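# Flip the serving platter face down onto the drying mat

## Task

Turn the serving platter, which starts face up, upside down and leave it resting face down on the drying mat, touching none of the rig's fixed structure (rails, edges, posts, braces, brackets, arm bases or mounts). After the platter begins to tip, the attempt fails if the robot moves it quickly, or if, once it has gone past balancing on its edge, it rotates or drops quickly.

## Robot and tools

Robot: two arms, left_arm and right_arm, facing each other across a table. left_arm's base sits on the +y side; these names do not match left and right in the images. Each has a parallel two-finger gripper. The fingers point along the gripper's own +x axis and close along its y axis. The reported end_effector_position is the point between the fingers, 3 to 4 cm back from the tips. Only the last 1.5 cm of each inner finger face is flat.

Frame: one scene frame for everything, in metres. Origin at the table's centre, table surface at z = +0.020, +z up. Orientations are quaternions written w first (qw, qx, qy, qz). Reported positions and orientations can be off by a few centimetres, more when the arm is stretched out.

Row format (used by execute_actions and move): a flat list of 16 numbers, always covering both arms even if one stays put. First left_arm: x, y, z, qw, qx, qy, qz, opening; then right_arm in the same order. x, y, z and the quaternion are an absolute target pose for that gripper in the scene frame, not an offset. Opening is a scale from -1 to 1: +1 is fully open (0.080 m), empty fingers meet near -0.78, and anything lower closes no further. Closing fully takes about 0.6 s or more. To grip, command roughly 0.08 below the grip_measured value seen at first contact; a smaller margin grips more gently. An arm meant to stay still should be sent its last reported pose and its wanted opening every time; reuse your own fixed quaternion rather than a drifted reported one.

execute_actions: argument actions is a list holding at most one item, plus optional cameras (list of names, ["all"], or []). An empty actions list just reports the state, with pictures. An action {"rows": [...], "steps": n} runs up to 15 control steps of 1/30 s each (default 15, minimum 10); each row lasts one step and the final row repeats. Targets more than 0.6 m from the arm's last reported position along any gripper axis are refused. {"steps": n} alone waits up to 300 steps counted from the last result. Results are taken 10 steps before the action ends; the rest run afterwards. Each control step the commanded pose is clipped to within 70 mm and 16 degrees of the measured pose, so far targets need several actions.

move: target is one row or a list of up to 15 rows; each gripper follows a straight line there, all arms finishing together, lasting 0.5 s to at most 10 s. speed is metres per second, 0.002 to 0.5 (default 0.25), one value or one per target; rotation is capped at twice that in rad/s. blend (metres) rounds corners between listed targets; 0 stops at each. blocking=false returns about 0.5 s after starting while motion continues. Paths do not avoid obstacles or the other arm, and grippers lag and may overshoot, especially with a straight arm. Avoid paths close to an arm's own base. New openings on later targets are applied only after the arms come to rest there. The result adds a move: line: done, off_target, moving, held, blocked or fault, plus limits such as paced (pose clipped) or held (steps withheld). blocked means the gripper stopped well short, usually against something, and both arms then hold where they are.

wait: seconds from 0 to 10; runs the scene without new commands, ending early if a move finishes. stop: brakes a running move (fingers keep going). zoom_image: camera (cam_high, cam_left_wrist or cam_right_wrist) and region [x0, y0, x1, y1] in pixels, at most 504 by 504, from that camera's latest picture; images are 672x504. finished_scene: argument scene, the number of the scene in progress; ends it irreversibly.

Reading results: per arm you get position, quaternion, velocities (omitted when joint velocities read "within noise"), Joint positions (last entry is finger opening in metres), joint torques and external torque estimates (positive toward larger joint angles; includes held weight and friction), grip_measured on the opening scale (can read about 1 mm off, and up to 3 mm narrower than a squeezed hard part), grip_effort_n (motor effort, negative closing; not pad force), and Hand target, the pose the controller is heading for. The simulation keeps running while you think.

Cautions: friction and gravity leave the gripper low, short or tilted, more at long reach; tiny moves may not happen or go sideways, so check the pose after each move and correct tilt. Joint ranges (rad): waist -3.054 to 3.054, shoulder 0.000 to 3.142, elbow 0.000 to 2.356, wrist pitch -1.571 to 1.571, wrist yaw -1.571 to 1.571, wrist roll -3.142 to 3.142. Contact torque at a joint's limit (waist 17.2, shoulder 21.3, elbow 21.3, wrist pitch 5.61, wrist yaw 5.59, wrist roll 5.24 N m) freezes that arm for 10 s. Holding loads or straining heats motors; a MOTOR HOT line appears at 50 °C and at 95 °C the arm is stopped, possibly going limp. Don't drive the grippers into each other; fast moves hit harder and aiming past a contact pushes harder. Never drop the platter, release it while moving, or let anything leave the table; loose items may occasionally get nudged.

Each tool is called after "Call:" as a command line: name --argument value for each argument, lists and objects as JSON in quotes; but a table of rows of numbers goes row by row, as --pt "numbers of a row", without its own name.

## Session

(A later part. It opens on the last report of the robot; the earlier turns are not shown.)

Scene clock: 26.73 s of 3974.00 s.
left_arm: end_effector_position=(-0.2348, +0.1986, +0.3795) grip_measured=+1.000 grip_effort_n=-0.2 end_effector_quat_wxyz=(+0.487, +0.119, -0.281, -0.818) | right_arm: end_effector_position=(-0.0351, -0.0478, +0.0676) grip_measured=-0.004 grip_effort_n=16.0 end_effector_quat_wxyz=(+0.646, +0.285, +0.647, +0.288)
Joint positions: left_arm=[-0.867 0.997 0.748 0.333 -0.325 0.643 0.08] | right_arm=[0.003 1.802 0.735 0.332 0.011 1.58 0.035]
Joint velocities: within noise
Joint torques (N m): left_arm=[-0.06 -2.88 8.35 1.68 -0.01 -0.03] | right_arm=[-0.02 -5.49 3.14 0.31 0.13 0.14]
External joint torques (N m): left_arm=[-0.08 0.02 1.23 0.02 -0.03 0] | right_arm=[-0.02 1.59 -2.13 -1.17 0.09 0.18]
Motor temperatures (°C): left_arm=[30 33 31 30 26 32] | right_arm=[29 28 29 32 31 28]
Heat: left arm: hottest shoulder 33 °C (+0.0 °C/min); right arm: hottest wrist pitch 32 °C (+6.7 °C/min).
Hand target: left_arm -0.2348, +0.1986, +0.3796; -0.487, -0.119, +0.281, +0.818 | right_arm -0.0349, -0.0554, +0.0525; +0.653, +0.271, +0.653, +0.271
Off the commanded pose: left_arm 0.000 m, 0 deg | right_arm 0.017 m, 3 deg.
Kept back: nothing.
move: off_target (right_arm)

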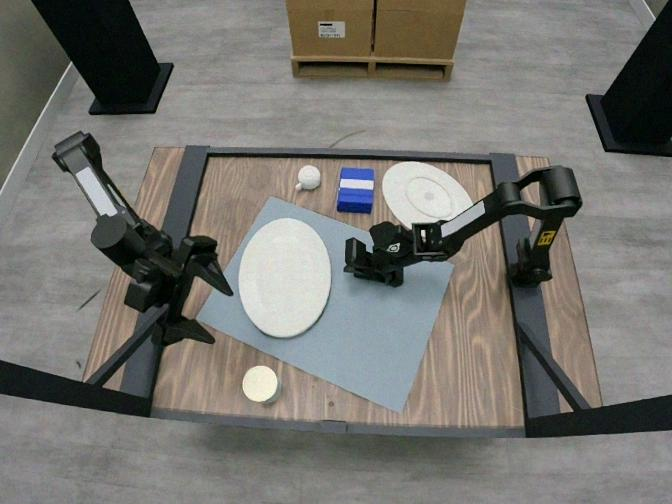

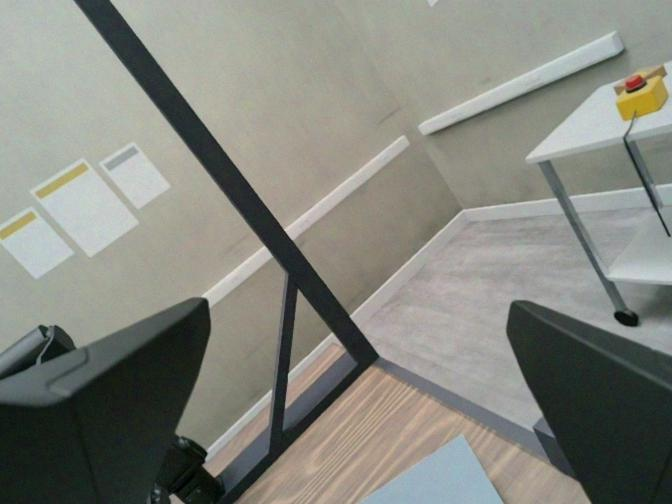

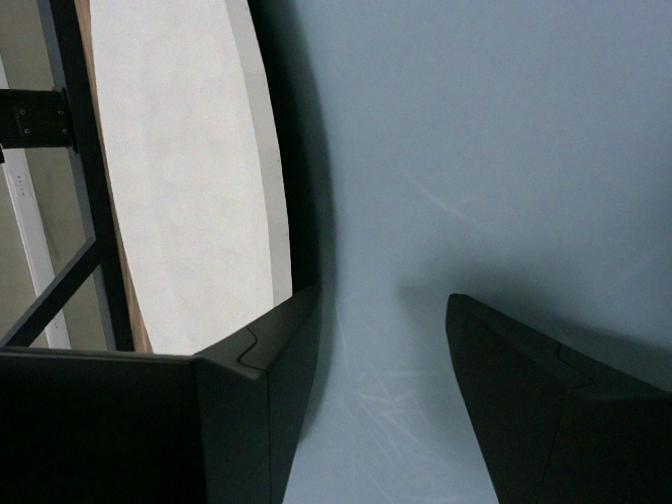

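Call:
move --target '[-0.2348, 0.1986, 0.3795, 0.487, 0.119, -0.281, -0.818, 1, -0.035, -0.02, 0.058, 0.6533, 0.2706, 0.6533, 0.2706, 0]' --speed 0.06

Call:
zoom_image --camera "cam_high" --region '[290, 220, 440, 310]'

Call:
zoom_image --camera "cam_right_wrist" --region '[250, 150, 650, 450]'

Scene clock: 28.80 s of 3974.00 s.
left_arm: end_effector_position=(-0.2348, +0.1986, +0.3795) grip_measured=+1.000 grip_effort_n=-0.2 end_effector_quat_wxyz=(+0.487, +0.119, -0.281, -0.818) | right_arm: end_effector_position=(-0.0355, -0.0232, +0.0654) grip_measured=-0.004 grip_effort_n=15.6 end_effector_quat_wxyz=(+0.651, +0.273, +0.652, +0.276)
Joint positions: left_arm=[-0.867 0.997 0.748 0.333 -0.325 0.643 0.08] | right_arm=[0.003 1.882 0.869 0.24 0.011 1.58 0.035]
Joint velocities: within noise
Joint torques (N m): left_arm=[-0.07 -2.88 8.36 1.68 -0.01 -0.03] | right_arm=[-0.3 -5.8 6.04 1.42 0.13 0.06]
External joint torques (N m): left_arm=[-0.05 0.07 1.19 0 -0.03 0] | right_arm=[-0.29 2.11 0.58 -0.04 0.09 0.1]
Motor temperatures (°C): left_arm=[30 33 31 30 26 32] | right_arm=[29 28 29 32 31 28]
Heat: left arm: hottest shoulder 33 °C (+0.0 °C/min); right arm: hottest wrist pitch 32 °C (+6.2 °C/min).
Hand target: left_arm -0.2348, +0.1986, +0.3796; -0.487, -0.119, +0.281, +0.818 | right_arm -0.0349, -0.0203, +0.0580; +0.653, +0.271, +0.653, +0.271
Off the commanded pose: left_arm 0.000 m, 0 deg | right_arm 0.008 m, 1 deg.
Kept back: nothing.
move: done

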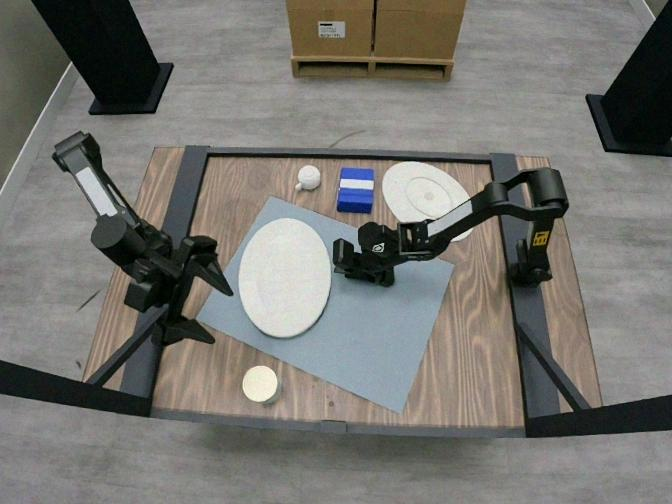

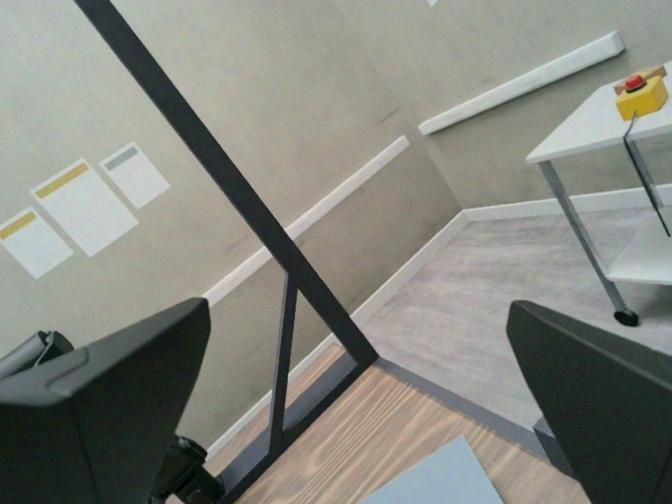

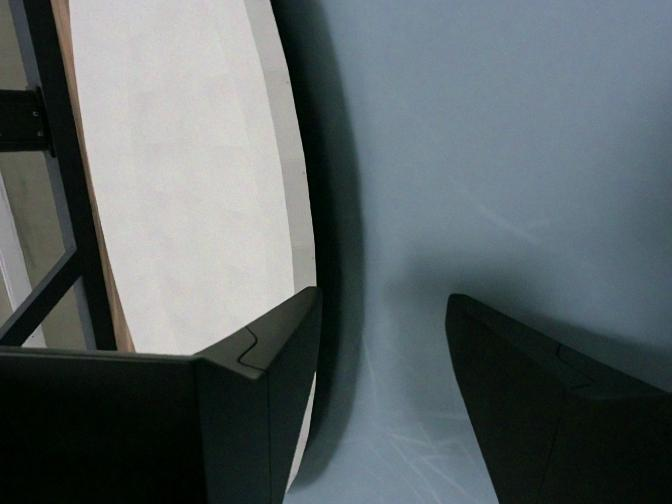

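Scaled by 3.360 from the camera's 672x504 image, which has a finer 960x720 frame.

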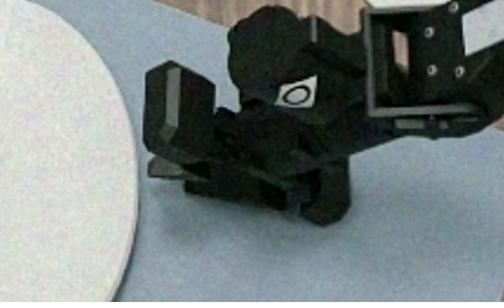

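Scaled by 1.260 from the camera's 672x504 image, which has a finer 960x720 frame.

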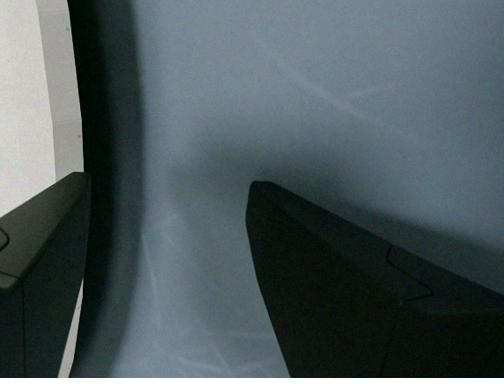

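Call:
move --target '[-0.2348, 0.1986, 0.3795, 0.487, 0.119, -0.281, -0.818, 1, -0.035, 0.005, 0.062, 0.6533, 0.2706, 0.6533, 0.2706, 0.15]' --speed 0.04

Call:
zoom_image --camera "cam_high" --region '[290, 220, 440, 310]'

Call:
zoom_image --camera "cam_right_wrist" --region '[250, 150, 650, 450]'

Scene clock: 30.27 s of 3974.00 s.
left_arm: end_effector_position=(-0.2348, +0.1986, +0.3795) grip_measured=+1.000 grip_effort_n=-0.2 end_effector_quat_wxyz=(+0.487, +0.119, -0.281, -0.818) | right_arm: end_effector_position=(-0.0360, +0.0038, +0.0696) grip_measured=+0.146 grip_effort_n=16.0 end_effector_quat_wxyz=(+0.651, +0.274, +0.651, +0.277)
Joint positions: left_arm=[-0.867 0.997 0.748 0.333 -0.325 0.643 0.08] | right_arm=[0.003 1.952 0.992 0.19 0.011 1.58 0.042]
Joint velocities: within noise
Joint torques (N m): left_arm=[-0.07 -2.87 8.37 1.68 -0.01 -0.03] | right_arm=[-0.3 -7.27 5.42 1.05 0.13 0.02]
External joint torques (N m): left_arm=[-0.09 0.05 1.26 0.02 -0.02 -0.01] | right_arm=[-0.31 1.36 -0.29 -0.42 0.09 0.06]
Motor temperatures (°C): left_arm=[30 33 31 31 26 32] | right_arm=[29 28 29 32 31 28]
Heat: left arm: hottest shoulder 33 °C (+0.0 °C/min); right arm: hottest wrist pitch 32 °C (+5.9 °C/min).
Hand target: left_arm -0.2348, +0.1986, +0.3796; -0.487, -0.119, +0.281, +0.818 | right_arm -0.0349, +0.0048, +0.0621; +0.653, +0.271, +0.653, +0.271
Off the commanded pose: left_arm 0.000 m, 0 deg | right_arm 0.008 m, 1 deg.
Kept back: nothing.
move: done

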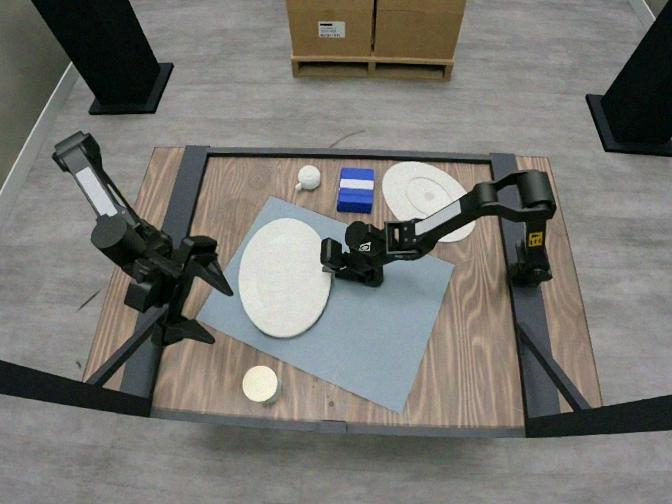

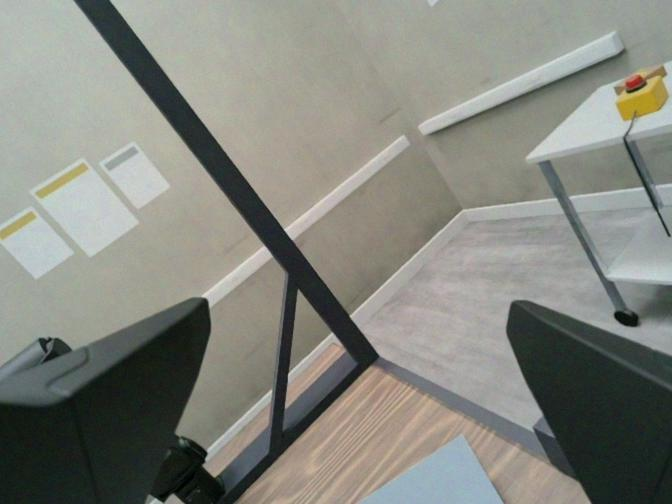

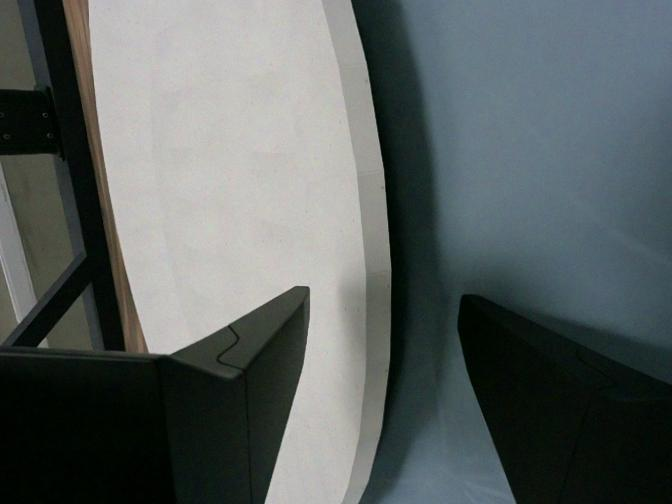

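Scaled by 3.360 from the camera's 672x504 image, which has a finer 960x720 frame.

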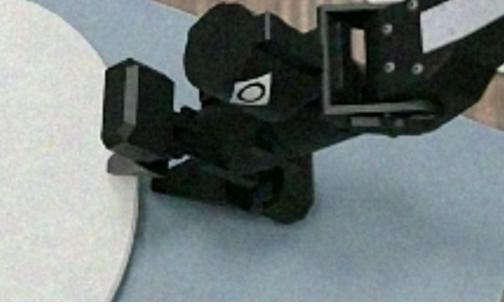

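Scaled by 1.260 from the camera's 672x504 image, which has a finer 960x720 frame.

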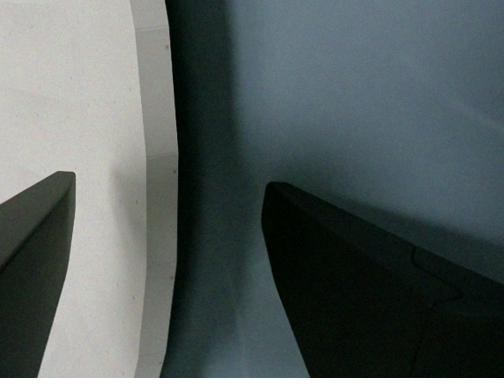

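Call:
move --target '[-0.2348, 0.1986, 0.3795, 0.487, 0.119, -0.281, -0.818, 1, -0.035, 0.025, 0.057, 0.6533, 0.2706, 0.6533, 0.2706, 0.1]' --speed 0.03

Call:
zoom_image --camera "cam_high" --region '[230, 200, 430, 350]'

Call:
zoom_image --camera "cam_right_wrist" --region '[250, 150, 650, 450]'

Scene clock: 32.00 s of 3974.00 s.
left_arm: end_effector_position=(-0.2348, +0.1986, +0.3795) grip_measured=+1.000 grip_effort_n=-0.2 end_effector_quat_wxyz=(+0.487, +0.119, -0.281, -0.818) | right_arm: end_effector_position=(-0.0364, +0.0237, +0.0686) grip_measured=+0.104 grip_effort_n=-18.4 end_effector_quat_wxyz=(+0.650, +0.276, +0.650, +0.279)
Joint positions: left_arm=[-0.867 0.997 0.748 0.333 -0.325 0.643 0.08] | right_arm=[0.003 2.014 1.078 0.173 0.011 1.58 0.04]
Joint velocities: within noise
Joint torques (N m): left_arm=[-0.06 -2.88 8.37 1.68 -0.01 -0.03] | right_arm=[-0.35 -6.86 6.09 1.17 0.03 0.09]
External joint torques (N m): left_arm=[-0.07 0.07 1.19 0 -0.02 0] | right_arm=[-0.33 2.17 0.41 -0.26 -0.02 0.13]
Motor temperatures (°C): left_arm=[30 33 32 31 26 32] | right_arm=[29 28 29 32 31 28]
Heat: left arm: hottest shoulder 33 °C (+0.0 °C/min); right arm: hottest wrist pitch 32 °C (+5.6 °C/min).
Hand target: left_arm -0.2348, +0.1986, +0.3796; -0.487, -0.119, +0.281, +0.818 | right_arm -0.0349, +0.0246, +0.0571; +0.653, +0.271, +0.653, +0.271
Off the commanded pose: left_arm 0.000 m, 0 deg | right_arm 0.012 m, 1 deg.
Kept back: nothing.
move: off_target (right_arm)

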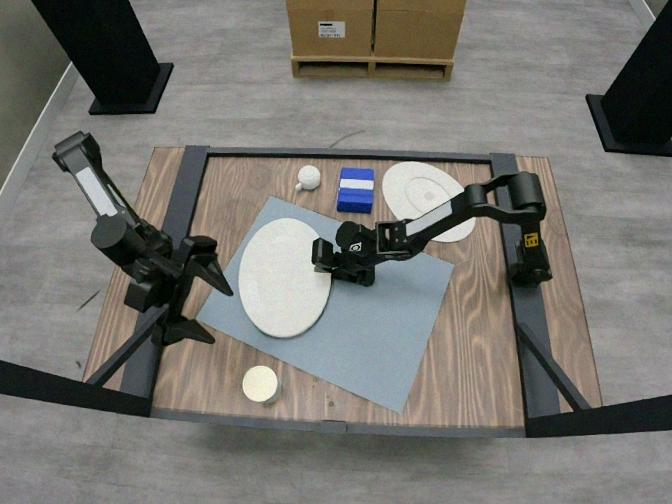

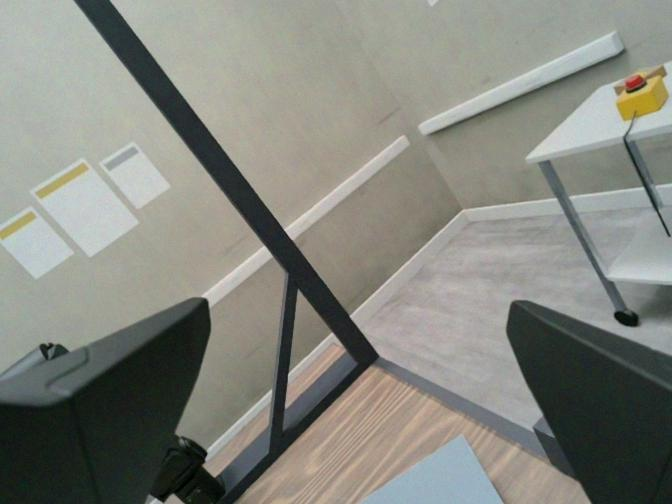

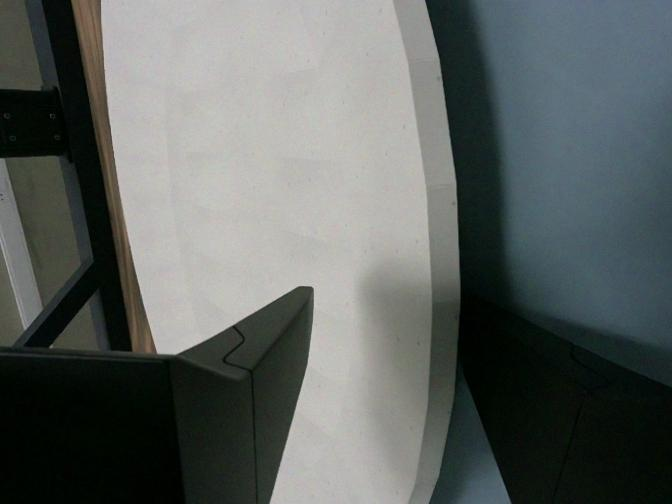

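Scaled by 2.520 from the camera's 672x504 image, which has a finer 960x720 frame.

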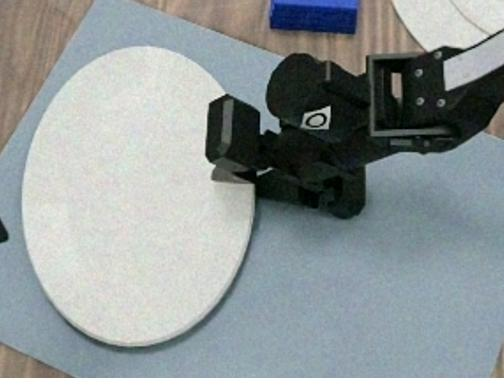

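Scaled by 1.260 from the camera's 672x504 image, which has a finer 960x720 frame.

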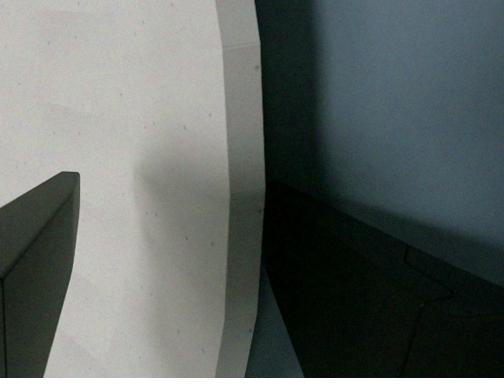

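Call:
move --target '[-0.2348, 0.1986, 0.3795, 0.487, 0.119, -0.281, -0.818, 1, -0.035, 0.037, 0.054, 0.6533, 0.2706, 0.6533, 0.2706, 0.0]' --speed 0.03

Call:
zoom_image --camera "cam_right_wrist" --region '[250, 150, 650, 450]'

Scene clock: 33.13 s of 3974.00 s.
left_arm: end_effector_position=(-0.2348, +0.1986, +0.3795) grip_measured=+1.000 grip_effort_n=-0.2 end_effector_quat_wxyz=(+0.487, +0.119, -0.281, -0.818) | right_arm: end_effector_position=(-0.0365, +0.0314, +0.0665) grip_measured=+0.004 grip_effort_n=-20.7 end_effector_quat_wxyz=(+0.651, +0.273, +0.652, +0.276)
Joint positions: left_arm=[-0.867 0.997 0.748 0.333 -0.325 0.643 0.08] | right_arm=[0.003 2.043 1.121 0.149 0.011 1.58 0.035]
Joint velocities: within noise
Joint torques (N m): left_arm=[-0.07 -2.88 8.38 1.68 -0.01 -0.03] | right_arm=[-0.34 -5.63 7.05 1.88 0.05 0.02]
External joint torques (N m): left_arm=[-0.07 0.07 1.2 -0.01 -0.02 0] | right_arm=[-0.28 3.79 1.18 0.41 0 0.06]
Motor temperatures (°C): left_arm=[30 33 32 31 26 32] | right_arm=[29 28 29 32 31 28]
Heat: left arm: hottest shoulder 33 °C (+0.0 °C/min); right arm: hottest wrist pitch 32 °C (+5.4 °C/min).
Hand target: left_arm -0.2348, +0.1986, +0.3796; -0.487, -0.119, +0.281, +0.818 | right_arm -0.0349, +0.0362, +0.0542; +0.653, +0.271, +0.653, +0.271
Off the commanded pose: left_arm 0.000 m, 0 deg | right_arm 0.014 m, 1 deg.
Kept back: nothing.
move: off_target (right_arm)

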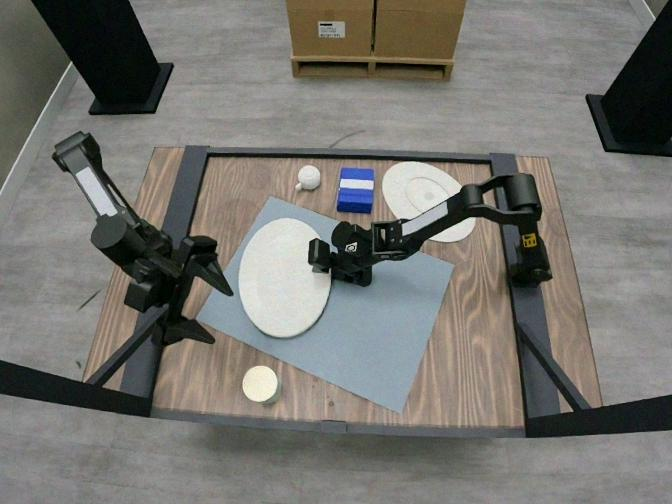

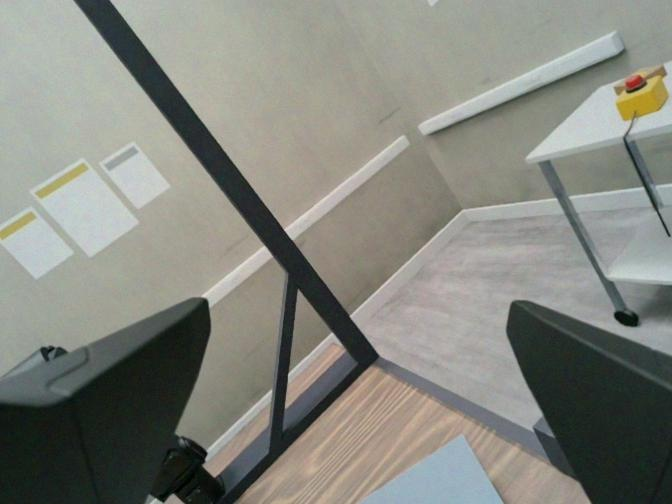

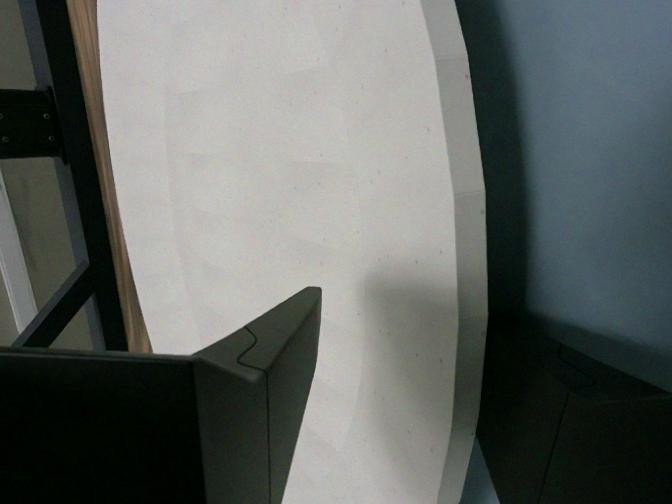

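Scaled by 1.260 from the camera's 672x504 image, which has a finer 960x720 frame.

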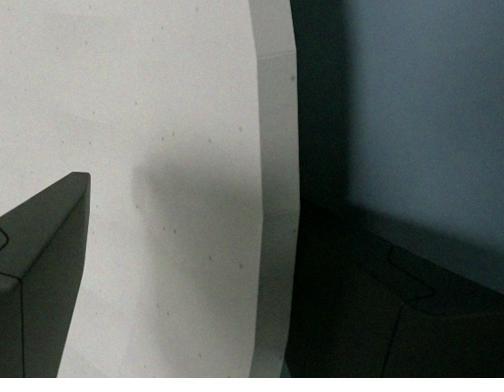

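Call:
move --target '[-0.2348, 0.1986, 0.3795, 0.487, 0.119, -0.281, -0.818, 1, -0.035, 0.037, 0.062, 0.6533, 0.2706, 0.6533, 0.2706, -0.3]' --speed 0.03

Call:
zoom_image --camera "cam_right_wrist" --region '[250, 150, 650, 450]'

Scene clock: 34.27 s of 3974.00 s.
left_arm: end_effector_position=(-0.2348, +0.1986, +0.3795) grip_measured=+1.000 grip_effort_n=-0.2 end_effector_quat_wxyz=(+0.487, +0.119, -0.281, -0.818) | right_arm: end_effector_position=(-0.0366, +0.0321, +0.0670) grip_measured=-0.295 grip_effort_n=-26.7 end_effector_quat_wxyz=(+0.653, +0.269, +0.653, +0.272)
Joint positions: left_arm=[-0.867 0.997 0.748 0.333 -0.325 0.643 0.08] | right_arm=[0.003 2.045 1.137 0.123 0.011 1.58 0.022]
Joint velocities: within noise
Joint torques (N m): left_arm=[-0.07 -2.88 8.37 1.68 -0.01 -0.03] | right_arm=[-0.39 -8.24 6.52 1.7 0.05 0.04]
External joint torques (N m): left_arm=[-0.08 -0.02 1.27 0.02 -0.02 0] | right_arm=[-0.37 1.08 0.77 0.29 0 0.08]
Motor temperatures (°C): left_arm=[30 33 32 31 25 32] | right_arm=[29 28 30 32 31 28]
Heat: left arm: hottest shoulder 33 °C (+0.0 °C/min); right arm: hottest wrist pitch 32 °C (+5.3 °C/min).
Hand target: left_arm -0.2348, +0.1986, +0.3796; -0.487, -0.119, +0.281, +0.818 | right_arm -0.0349, +0.0367, +0.0620; +0.653, +0.271, +0.653, +0.271
Off the commanded pose: left_arm 0.000 m, 0 deg | right_arm 0.007 m, 0 deg.
Kept back: nothing.
move: done

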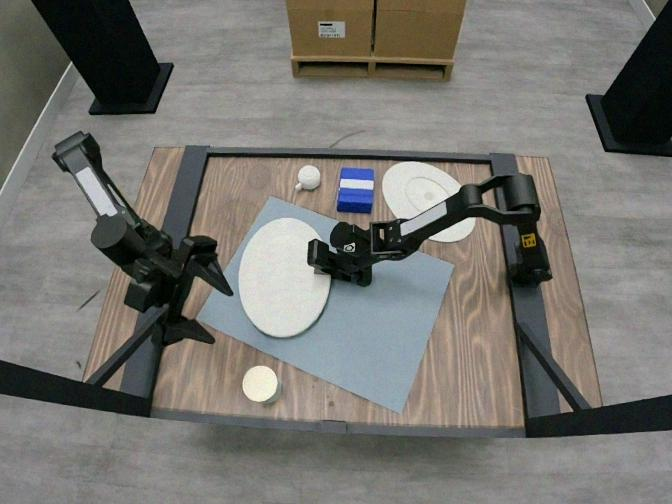

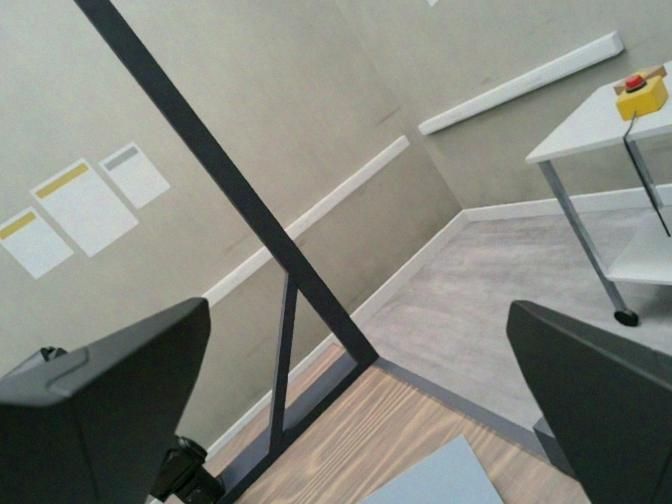

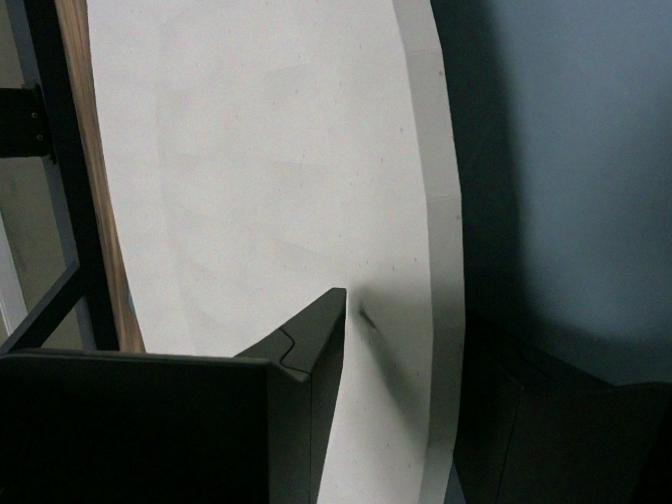

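Scaled by 1.260 from the camera's 672x504 image, which has a finer 960x720 frame.

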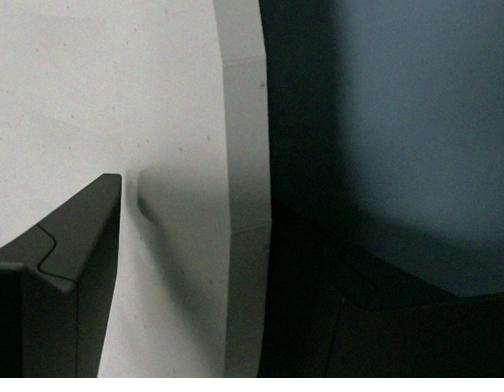

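Call:
move --target '[-0.2348, 0.1986, 0.3795, 0.487, 0.119, -0.281, -0.818, 1, -0.035, 0.037, 0.066, 0.6533, 0.2706, 0.6533, 0.2706, -0.5]' --speed 0.03

Call:
zoom_image --camera "cam_right_wrist" --region '[250, 150, 650, 450]'

Scene clock: 35.33 s of 3974.00 s.
left_arm: end_effector_position=(-0.2348, +0.1986, +0.3795) grip_measured=+1.000 grip_effort_n=0.2 end_effector_quat_wxyz=(+0.487, +0.119, -0.281, -0.818) | right_arm: end_effector_position=(-0.0376, +0.0326, +0.0677) grip_measured=-0.411 grip_effort_n=-83.5 end_effector_quat_wxyz=(+0.653, +0.268, +0.653, +0.274)
Joint positions: left_arm=[-0.867 0.997 0.748 0.333 -0.325 0.643 0.08] | right_arm=[0.005 2.045 1.139 0.121 0.012 1.577 0.016]
Joint velocities: within noise
Joint torques (N m): left_arm=[-0.07 -2.88 8.36 1.68 -0.01 -0.03] | right_arm=[-0.64 -9.22 7.08 0.93 0.06 0.1]
External joint torques (N m): left_arm=[-0.09 0.05 1.22 0.01 -0.02 0] | right_arm=[-0.61 0.14 1.29 -0.5 0.01 0.14]
Motor temperatures (°C): left_arm=[30 33 32 31 25 32] | right_arm=[29 28 30 32 31 28]
Heat: left arm: hottest shoulder 33 °C (+0.0 °C/min); right arm: hottest wrist pitch 32 °C (+5.1 °C/min).
Hand target: left_arm -0.2348, +0.1986, +0.3796; -0.487, -0.119, +0.281, +0.818 | right_arm -0.0349, +0.0368, +0.0660; +0.653, +0.271, +0.653, +0.271
Off the commanded pose: left_arm 0.000 m, 0 deg | right_arm 0.005 m, 1 deg.
Kept back: nothing.
move: done

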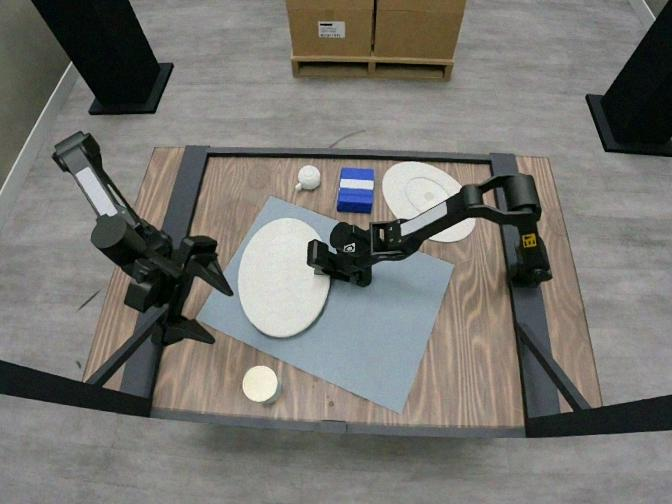

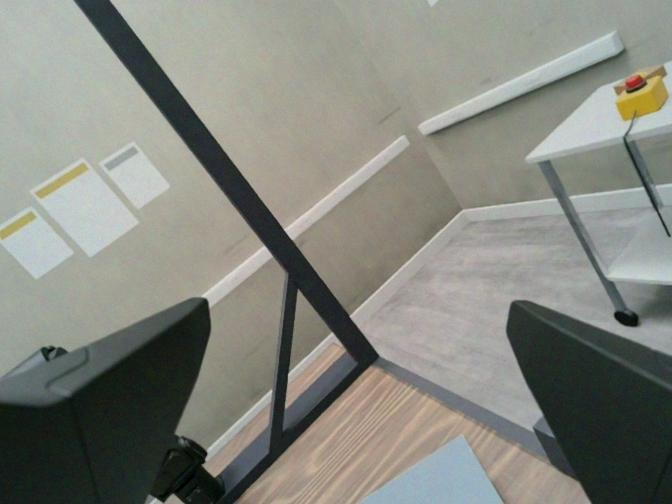

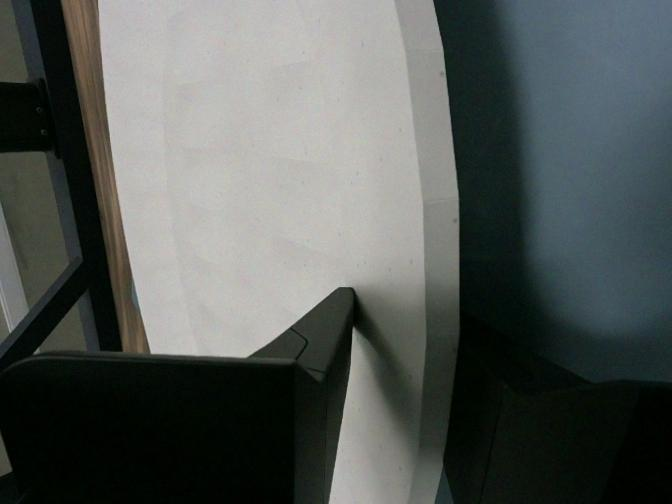

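Scaled by 1.260 from the camera's 672x504 image, which has a finer 960x720 frame.

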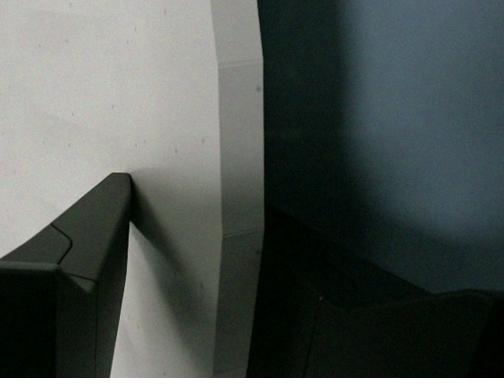

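Call:
move --pt "-0.2348 0.1986 0.3795 0.487 0.119 -0.281 -0.818 1 -0.035 0.047 0.135 0.6533 0.2706 0.6533 0.2706 -0.55" --pt "-0.2348 0.1986 0.3795 0.487 0.119 -0.281 -0.818 1 -0.035 0.089 0.205 0.6533 0.2706 0.6533 0.2706 -0.55" --speed 0.04 --blend 0.03

Call:
zoom_image --camera "cam_high" --region '[230, 200, 430, 350]'

Scene clock: 41.00 s of 3974.00 s.
left_arm: end_effector_position=(-0.2348, +0.1986, +0.3795) grip_measured=+1.000 grip_effort_n=-0.2 end_effector_quat_wxyz=(+0.487, +0.119, -0.281, -0.818) | right_arm: end_effector_position=(-0.0364, +0.0743, +0.1829) grip_measured=-0.546 grip_effort_n=-22.6 end_effector_quat_wxyz=(+0.663, +0.244, +0.662, +0.249)
Joint positions: left_arm=[-0.867 0.997 0.748 0.333 -0.325 0.643 0.08] | right_arm=[0.001 2.051 1.697 -0.505 0.01 1.577 0.01]
Joint velocities: within noise
Joint torques (N m): left_arm=[-0.06 -2.86 8.37 1.68 -0.01 -0.03] | right_arm=[-0.41 -12.68 10.61 2.85 0.04 0.09]
External joint torques (N m): left_arm=[-0.05 0.09 1.19 -0.01 -0.03 0] | right_arm=[-0.41 -2.32 3.87 1.53 -0.01 0.13]
Motor temperatures (°C): left_arm=[30 33 33 31 25 32] | right_arm=[29 31 31 33 31 28]
Heat: left arm: hottest shoulder 33 °C (+0.0 °C/min); right arm: hottest wrist pitch 33 °C (+5.9 °C/min).
Hand target: left_arm -0.2348, +0.1986, +0.3796; -0.487, -0.119, +0.281, +0.818 | right_arm -0.0351, +0.0873, +0.2053; +0.653, +0.271, +0.653, +0.271
Off the commanded pose: left_arm 0.000 m, 0 deg | right_arm 0.027 m, 4 deg.
Kept back: nothing.
move: off_target (right_arm)

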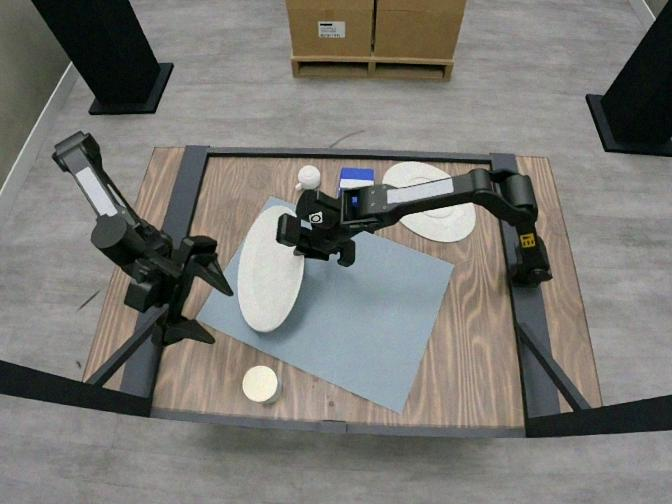

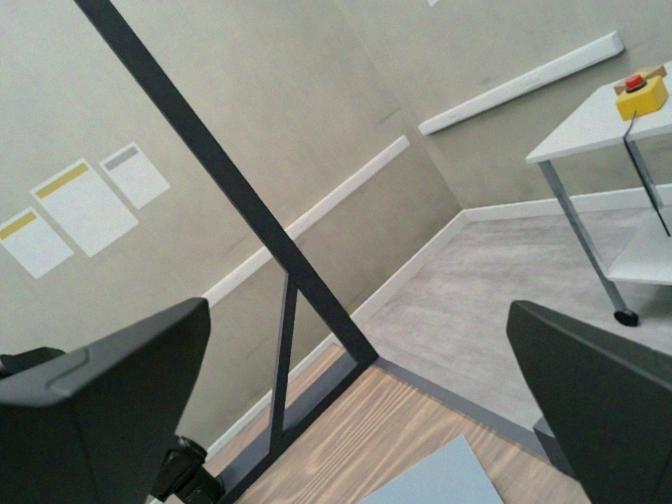

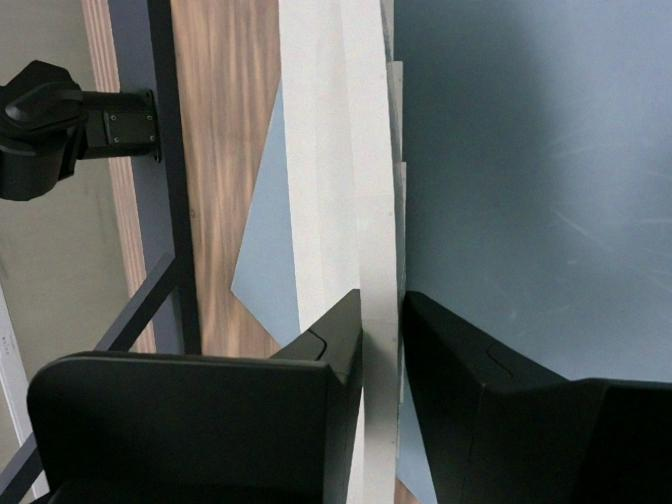

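Scaled by 2.520 from the camera's 672x504 image, which has a finer 960x720 frame.

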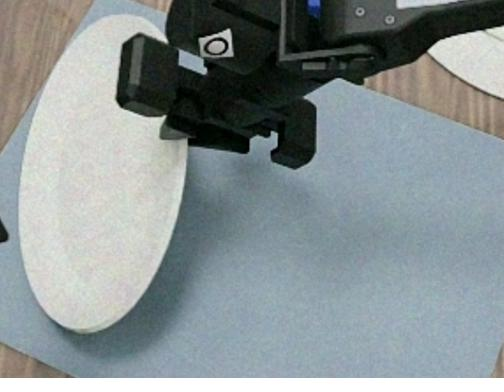

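Call:
move --target '[-0.2348, 0.1986, 0.3795, 0.487, 0.119, -0.281, -0.818, 1, -0.035, 0.078, 0.205, 0.6533, 0.2706, 0.6533, 0.2706, -0.72]' --speed 0.05 --cameras '[]'

Call:
move --pt "-0.2348 0.1986 0.3795 0.487 0.119 -0.281 -0.818 1 -0.035 0.10 0.26 0.6964 0.1228 0.6964 0.1228 -0.72" --pt "-0.2348 0.1986 0.3795 0.487 0.119 -0.281 -0.818 1 -0.035 0.11 0.30 0.7071 0 0.7071 0 -0.72" --speed 0.06 --blend 0.03

Call:
zoom_image --camera "cam_high" --region '[230, 150, 480, 350]'

Scene clock: 42.53 s of 3974.00 s.
left_arm: end_effector_position=(-0.2348, +0.1986, +0.3795) grip_measured=+1.000 grip_effort_n=-0.2 end_effector_quat_wxyz=(+0.487, +0.119, -0.281, -0.818) | right_arm: end_effector_position=(-0.0376, +0.0720, +0.1706) grip_measured=-0.635 grip_effort_n=-83.5 end_effector_quat_wxyz=(+0.664, +0.238, +0.666, +0.243) end_effector_velocity=(+0.000, -0.002, -0.004) end_effector_angular_velocity=(-0.007, +0.010, -0.003)
Joint positions: left_arm=[-0.867 0.997 0.748 0.333 -0.325 0.643 0.08] | right_arm=[0.002 2.059 1.67 -0.488 0.005 1.578 0.006]
Joint velocities: left_arm=[within noise] | right_arm=[-0.002 -0.002 -0.017 0.007 -0.007 0.007 0]
Joint torques (N m): left_arm=[-0.07 -2.87 8.36 1.68 -0.01 -0.03] | right_arm=[-0.23 -18.8 7.18 3 0.15 0.05]
External joint torques (N m): left_arm=[-0.08 -0.01 1.27 0.02 -0.03 0] | right_arm=[-0.22 -8.21 0.31 1.65 0.1 0.09]
Motor temperatures (°C): left_arm=[30 33 33 31 25 32] | right_arm=[29 32 32 34 31 28]
Heat: left arm: hottest shoulder 33 °C (+0.0 °C/min); right arm: hottest wrist pitch 34 °C (+7.1 °C/min).
Hand target: left_arm -0.2348, +0.1986, +0.3796; -0.487, -0.119, +0.281, +0.818 | right_arm -0.0350, +0.0769, +0.2050; +0.653, +0.270, +0.653, +0.271
Off the commanded pose: left_arm 0.000 m, 0 deg | right_arm 0.035 m, 5 deg.
Kept back: nothing.
move: off_target (right_arm)
No camera images: "cameras" was empty.

Scene clock: 49.73 s of 3974.00 s.
left_arm: end_effector_position=(-0.2348, +0.1986, +0.3795) grip_measured=+1.000 grip_effort_n=-0.2 end_effector_quat_wxyz=(+0.487, +0.119, -0.281, -0.818) | right_arm: end_effector_position=(-0.0356, +0.0971, +0.1981) grip_measured=-0.640 grip_effort_n=-83.5 end_effector_quat_wxyz=(+0.683, +0.184, +0.682, +0.187) end_effector_velocity=(+0.003, +0.017, +0.011) end_effector_angular_velocity=(+0.095, +0.011, -0.010)
Joint positions: left_arm=[-0.867 0.997 0.748 0.333 -0.325 0.643 0.08] | right_arm=[-0.002 2.323 2.286 -1.004 0.006 1.578 0.006]
Joint velocities: left_arm=[within noise] | right_arm=[-0.007 -0.002 -0.002 0.095 -0.007 0.007 0]
Joint torques (N m): left_arm=[-0.03 -2.87 8.36 1.65 0.02 -0.03] | right_arm=[-0.01 -17.61 6.68 1.93 0.02 -0.03]
External joint torques (N m): left_arm=[-0.06 0.09 1.19 -0.03 0.01 0] | right_arm=[0 -5.59 0 0.81 -0.03 0]
Motor temperatures (°C): left_arm=[30 33 34 32 25 32] | right_arm=[29 43 34 37 31 27]
Heat: left arm: hottest elbow 34 °C (+12.1 °C/min); right arm: hottest shoulder 43 °C (+20.5 °C/min). Heating fast: the right arm's shoulder motor: a push or a pull is the cause, and it goes on while you think. Ease it with your next call, before anything else.
Hand target: left_arm -0.2348, +0.1986, +0.3795; -0.487, -0.119, +0.281, +0.818 | right_arm -0.0357, +0.1002, +0.2184; +0.677, +0.203, +0.677, +0.206
Off the commanded pose: left_arm 0.000 m, 0 deg | right_arm 0.103 m, 30 deg.
Kept back: nothing.
move: blocked (right_arm; both arms now hold where they are); limits=paced

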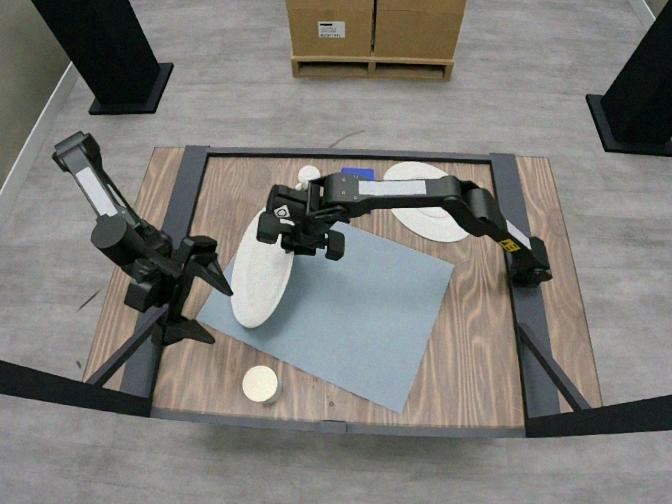

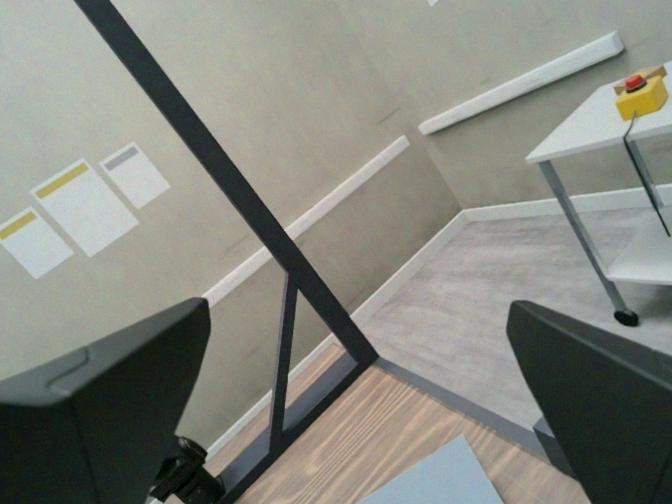

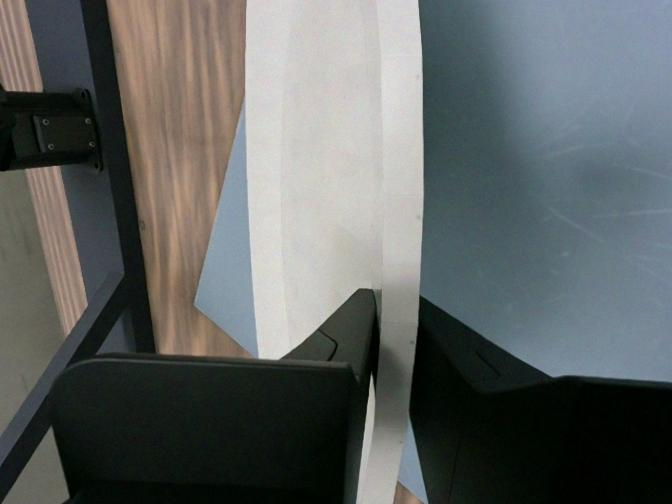

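Scaled by 2.016 from the camera's 672x504 image, which has a finer 960x720 frame.

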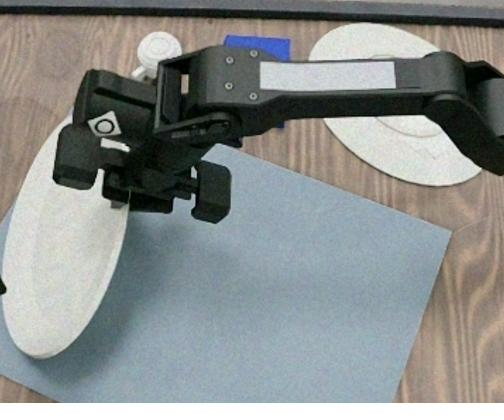

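Call:
move --pt "-0.2348 0.1986 0.3795 0.487 0.119 -0.281 -0.818 1 -0.035 0.05 0.225 0.683 0.184 0.683 0.184 -0.72" --pt "-0.2348 0.1986 0.3795 0.487 0.119 -0.281 -0.818 1 -0.035 -0.02 0.28 0.6964 0.1228 0.6964 0.1228 -0.72" --speed 0.06 --blend 0.03

Call:
zoom_image --camera "cam_high" --region '[230, 150, 480, 350]'

Scene clock: 53.30 s of 3974.00 s.
left_arm: end_effector_position=(-0.2348, +0.1986, +0.3795) grip_measured=+1.000 grip_effort_n=-0.2 end_effector_quat_wxyz=(+0.487, +0.119, -0.281, -0.818) | right_arm: end_effector_position=(-0.0340, -0.0238, +0.2335) grip_measured=-0.640 grip_effort_n=-83.5 end_effector_quat_wxyz=(+0.704, +0.073, +0.702, +0.076)
Joint positions: left_arm=[-0.867 0.997 0.748 0.333 -0.325 0.643 0.08] | right_arm=[-0.002 2.087 2.147 -1.42 0.006 1.58 0.006]
Joint velocities: within noise
Joint torques (N m): left_arm=[-0.03 -2.88 8.36 1.64 0.02 -0.03] | right_arm=[0.08 -12.98 5.47 0.86 0.07 -0.03]
External joint torques (N m): left_arm=[-0.03 0.1 1.15 -0.05 0 0.01] | right_arm=[0.05 -3.21 -0.44 0.21 0.01 -0.02]
Motor temperatures (°C): left_arm=[30 33 34 32 25 32] | right_arm=[29 46 35 36 31 27]
Heat: left arm: hottest elbow 34 °C (+11.3 °C/min); right arm: hottest shoulder 46 °C (+22.5 °C/min). Heating fast: the right arm's shoulder motor: a push or a pull is the cause, and it goes on while you think. Ease it with your next call, before anything else.
Hand target: left_arm -0.2348, +0.1986, +0.3795; -0.487, -0.119, +0.281, +0.818 | right_arm -0.0340, -0.0225, +0.2376; +0.704, +0.079, +0.701, +0.082
Off the commanded pose: left_arm 0.000 m, 0 deg | right_arm 0.047 m, 8 deg.
Kept back: nothing.
move: blocked (right_arm; both arms now hold where they are); blend cut to 0.0253 m at target 1

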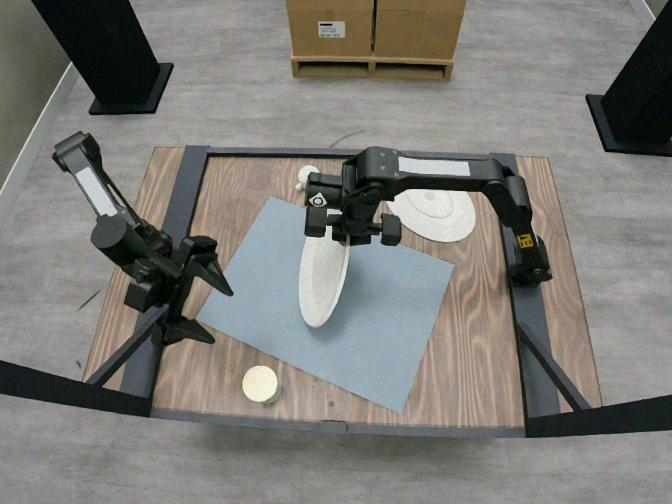

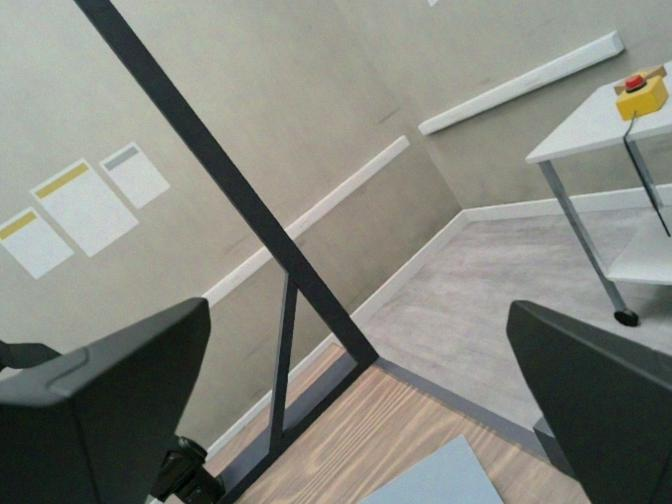

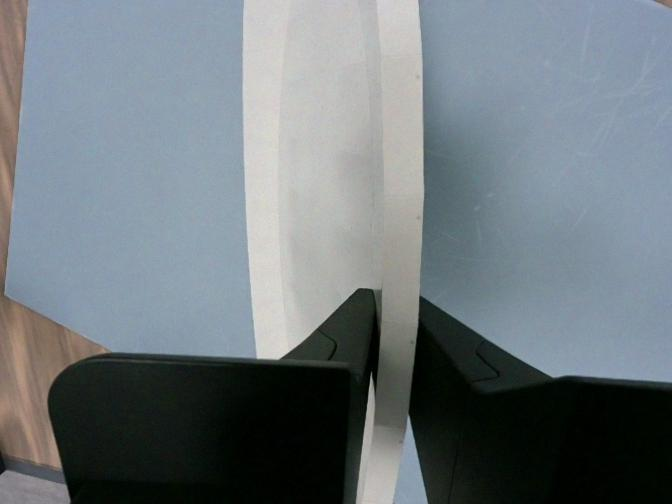

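Scaled by 2.016 from the camera's 672x504 image, which has a finer 960x720 frame.

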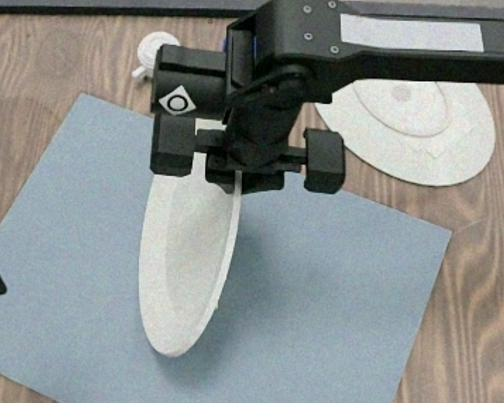

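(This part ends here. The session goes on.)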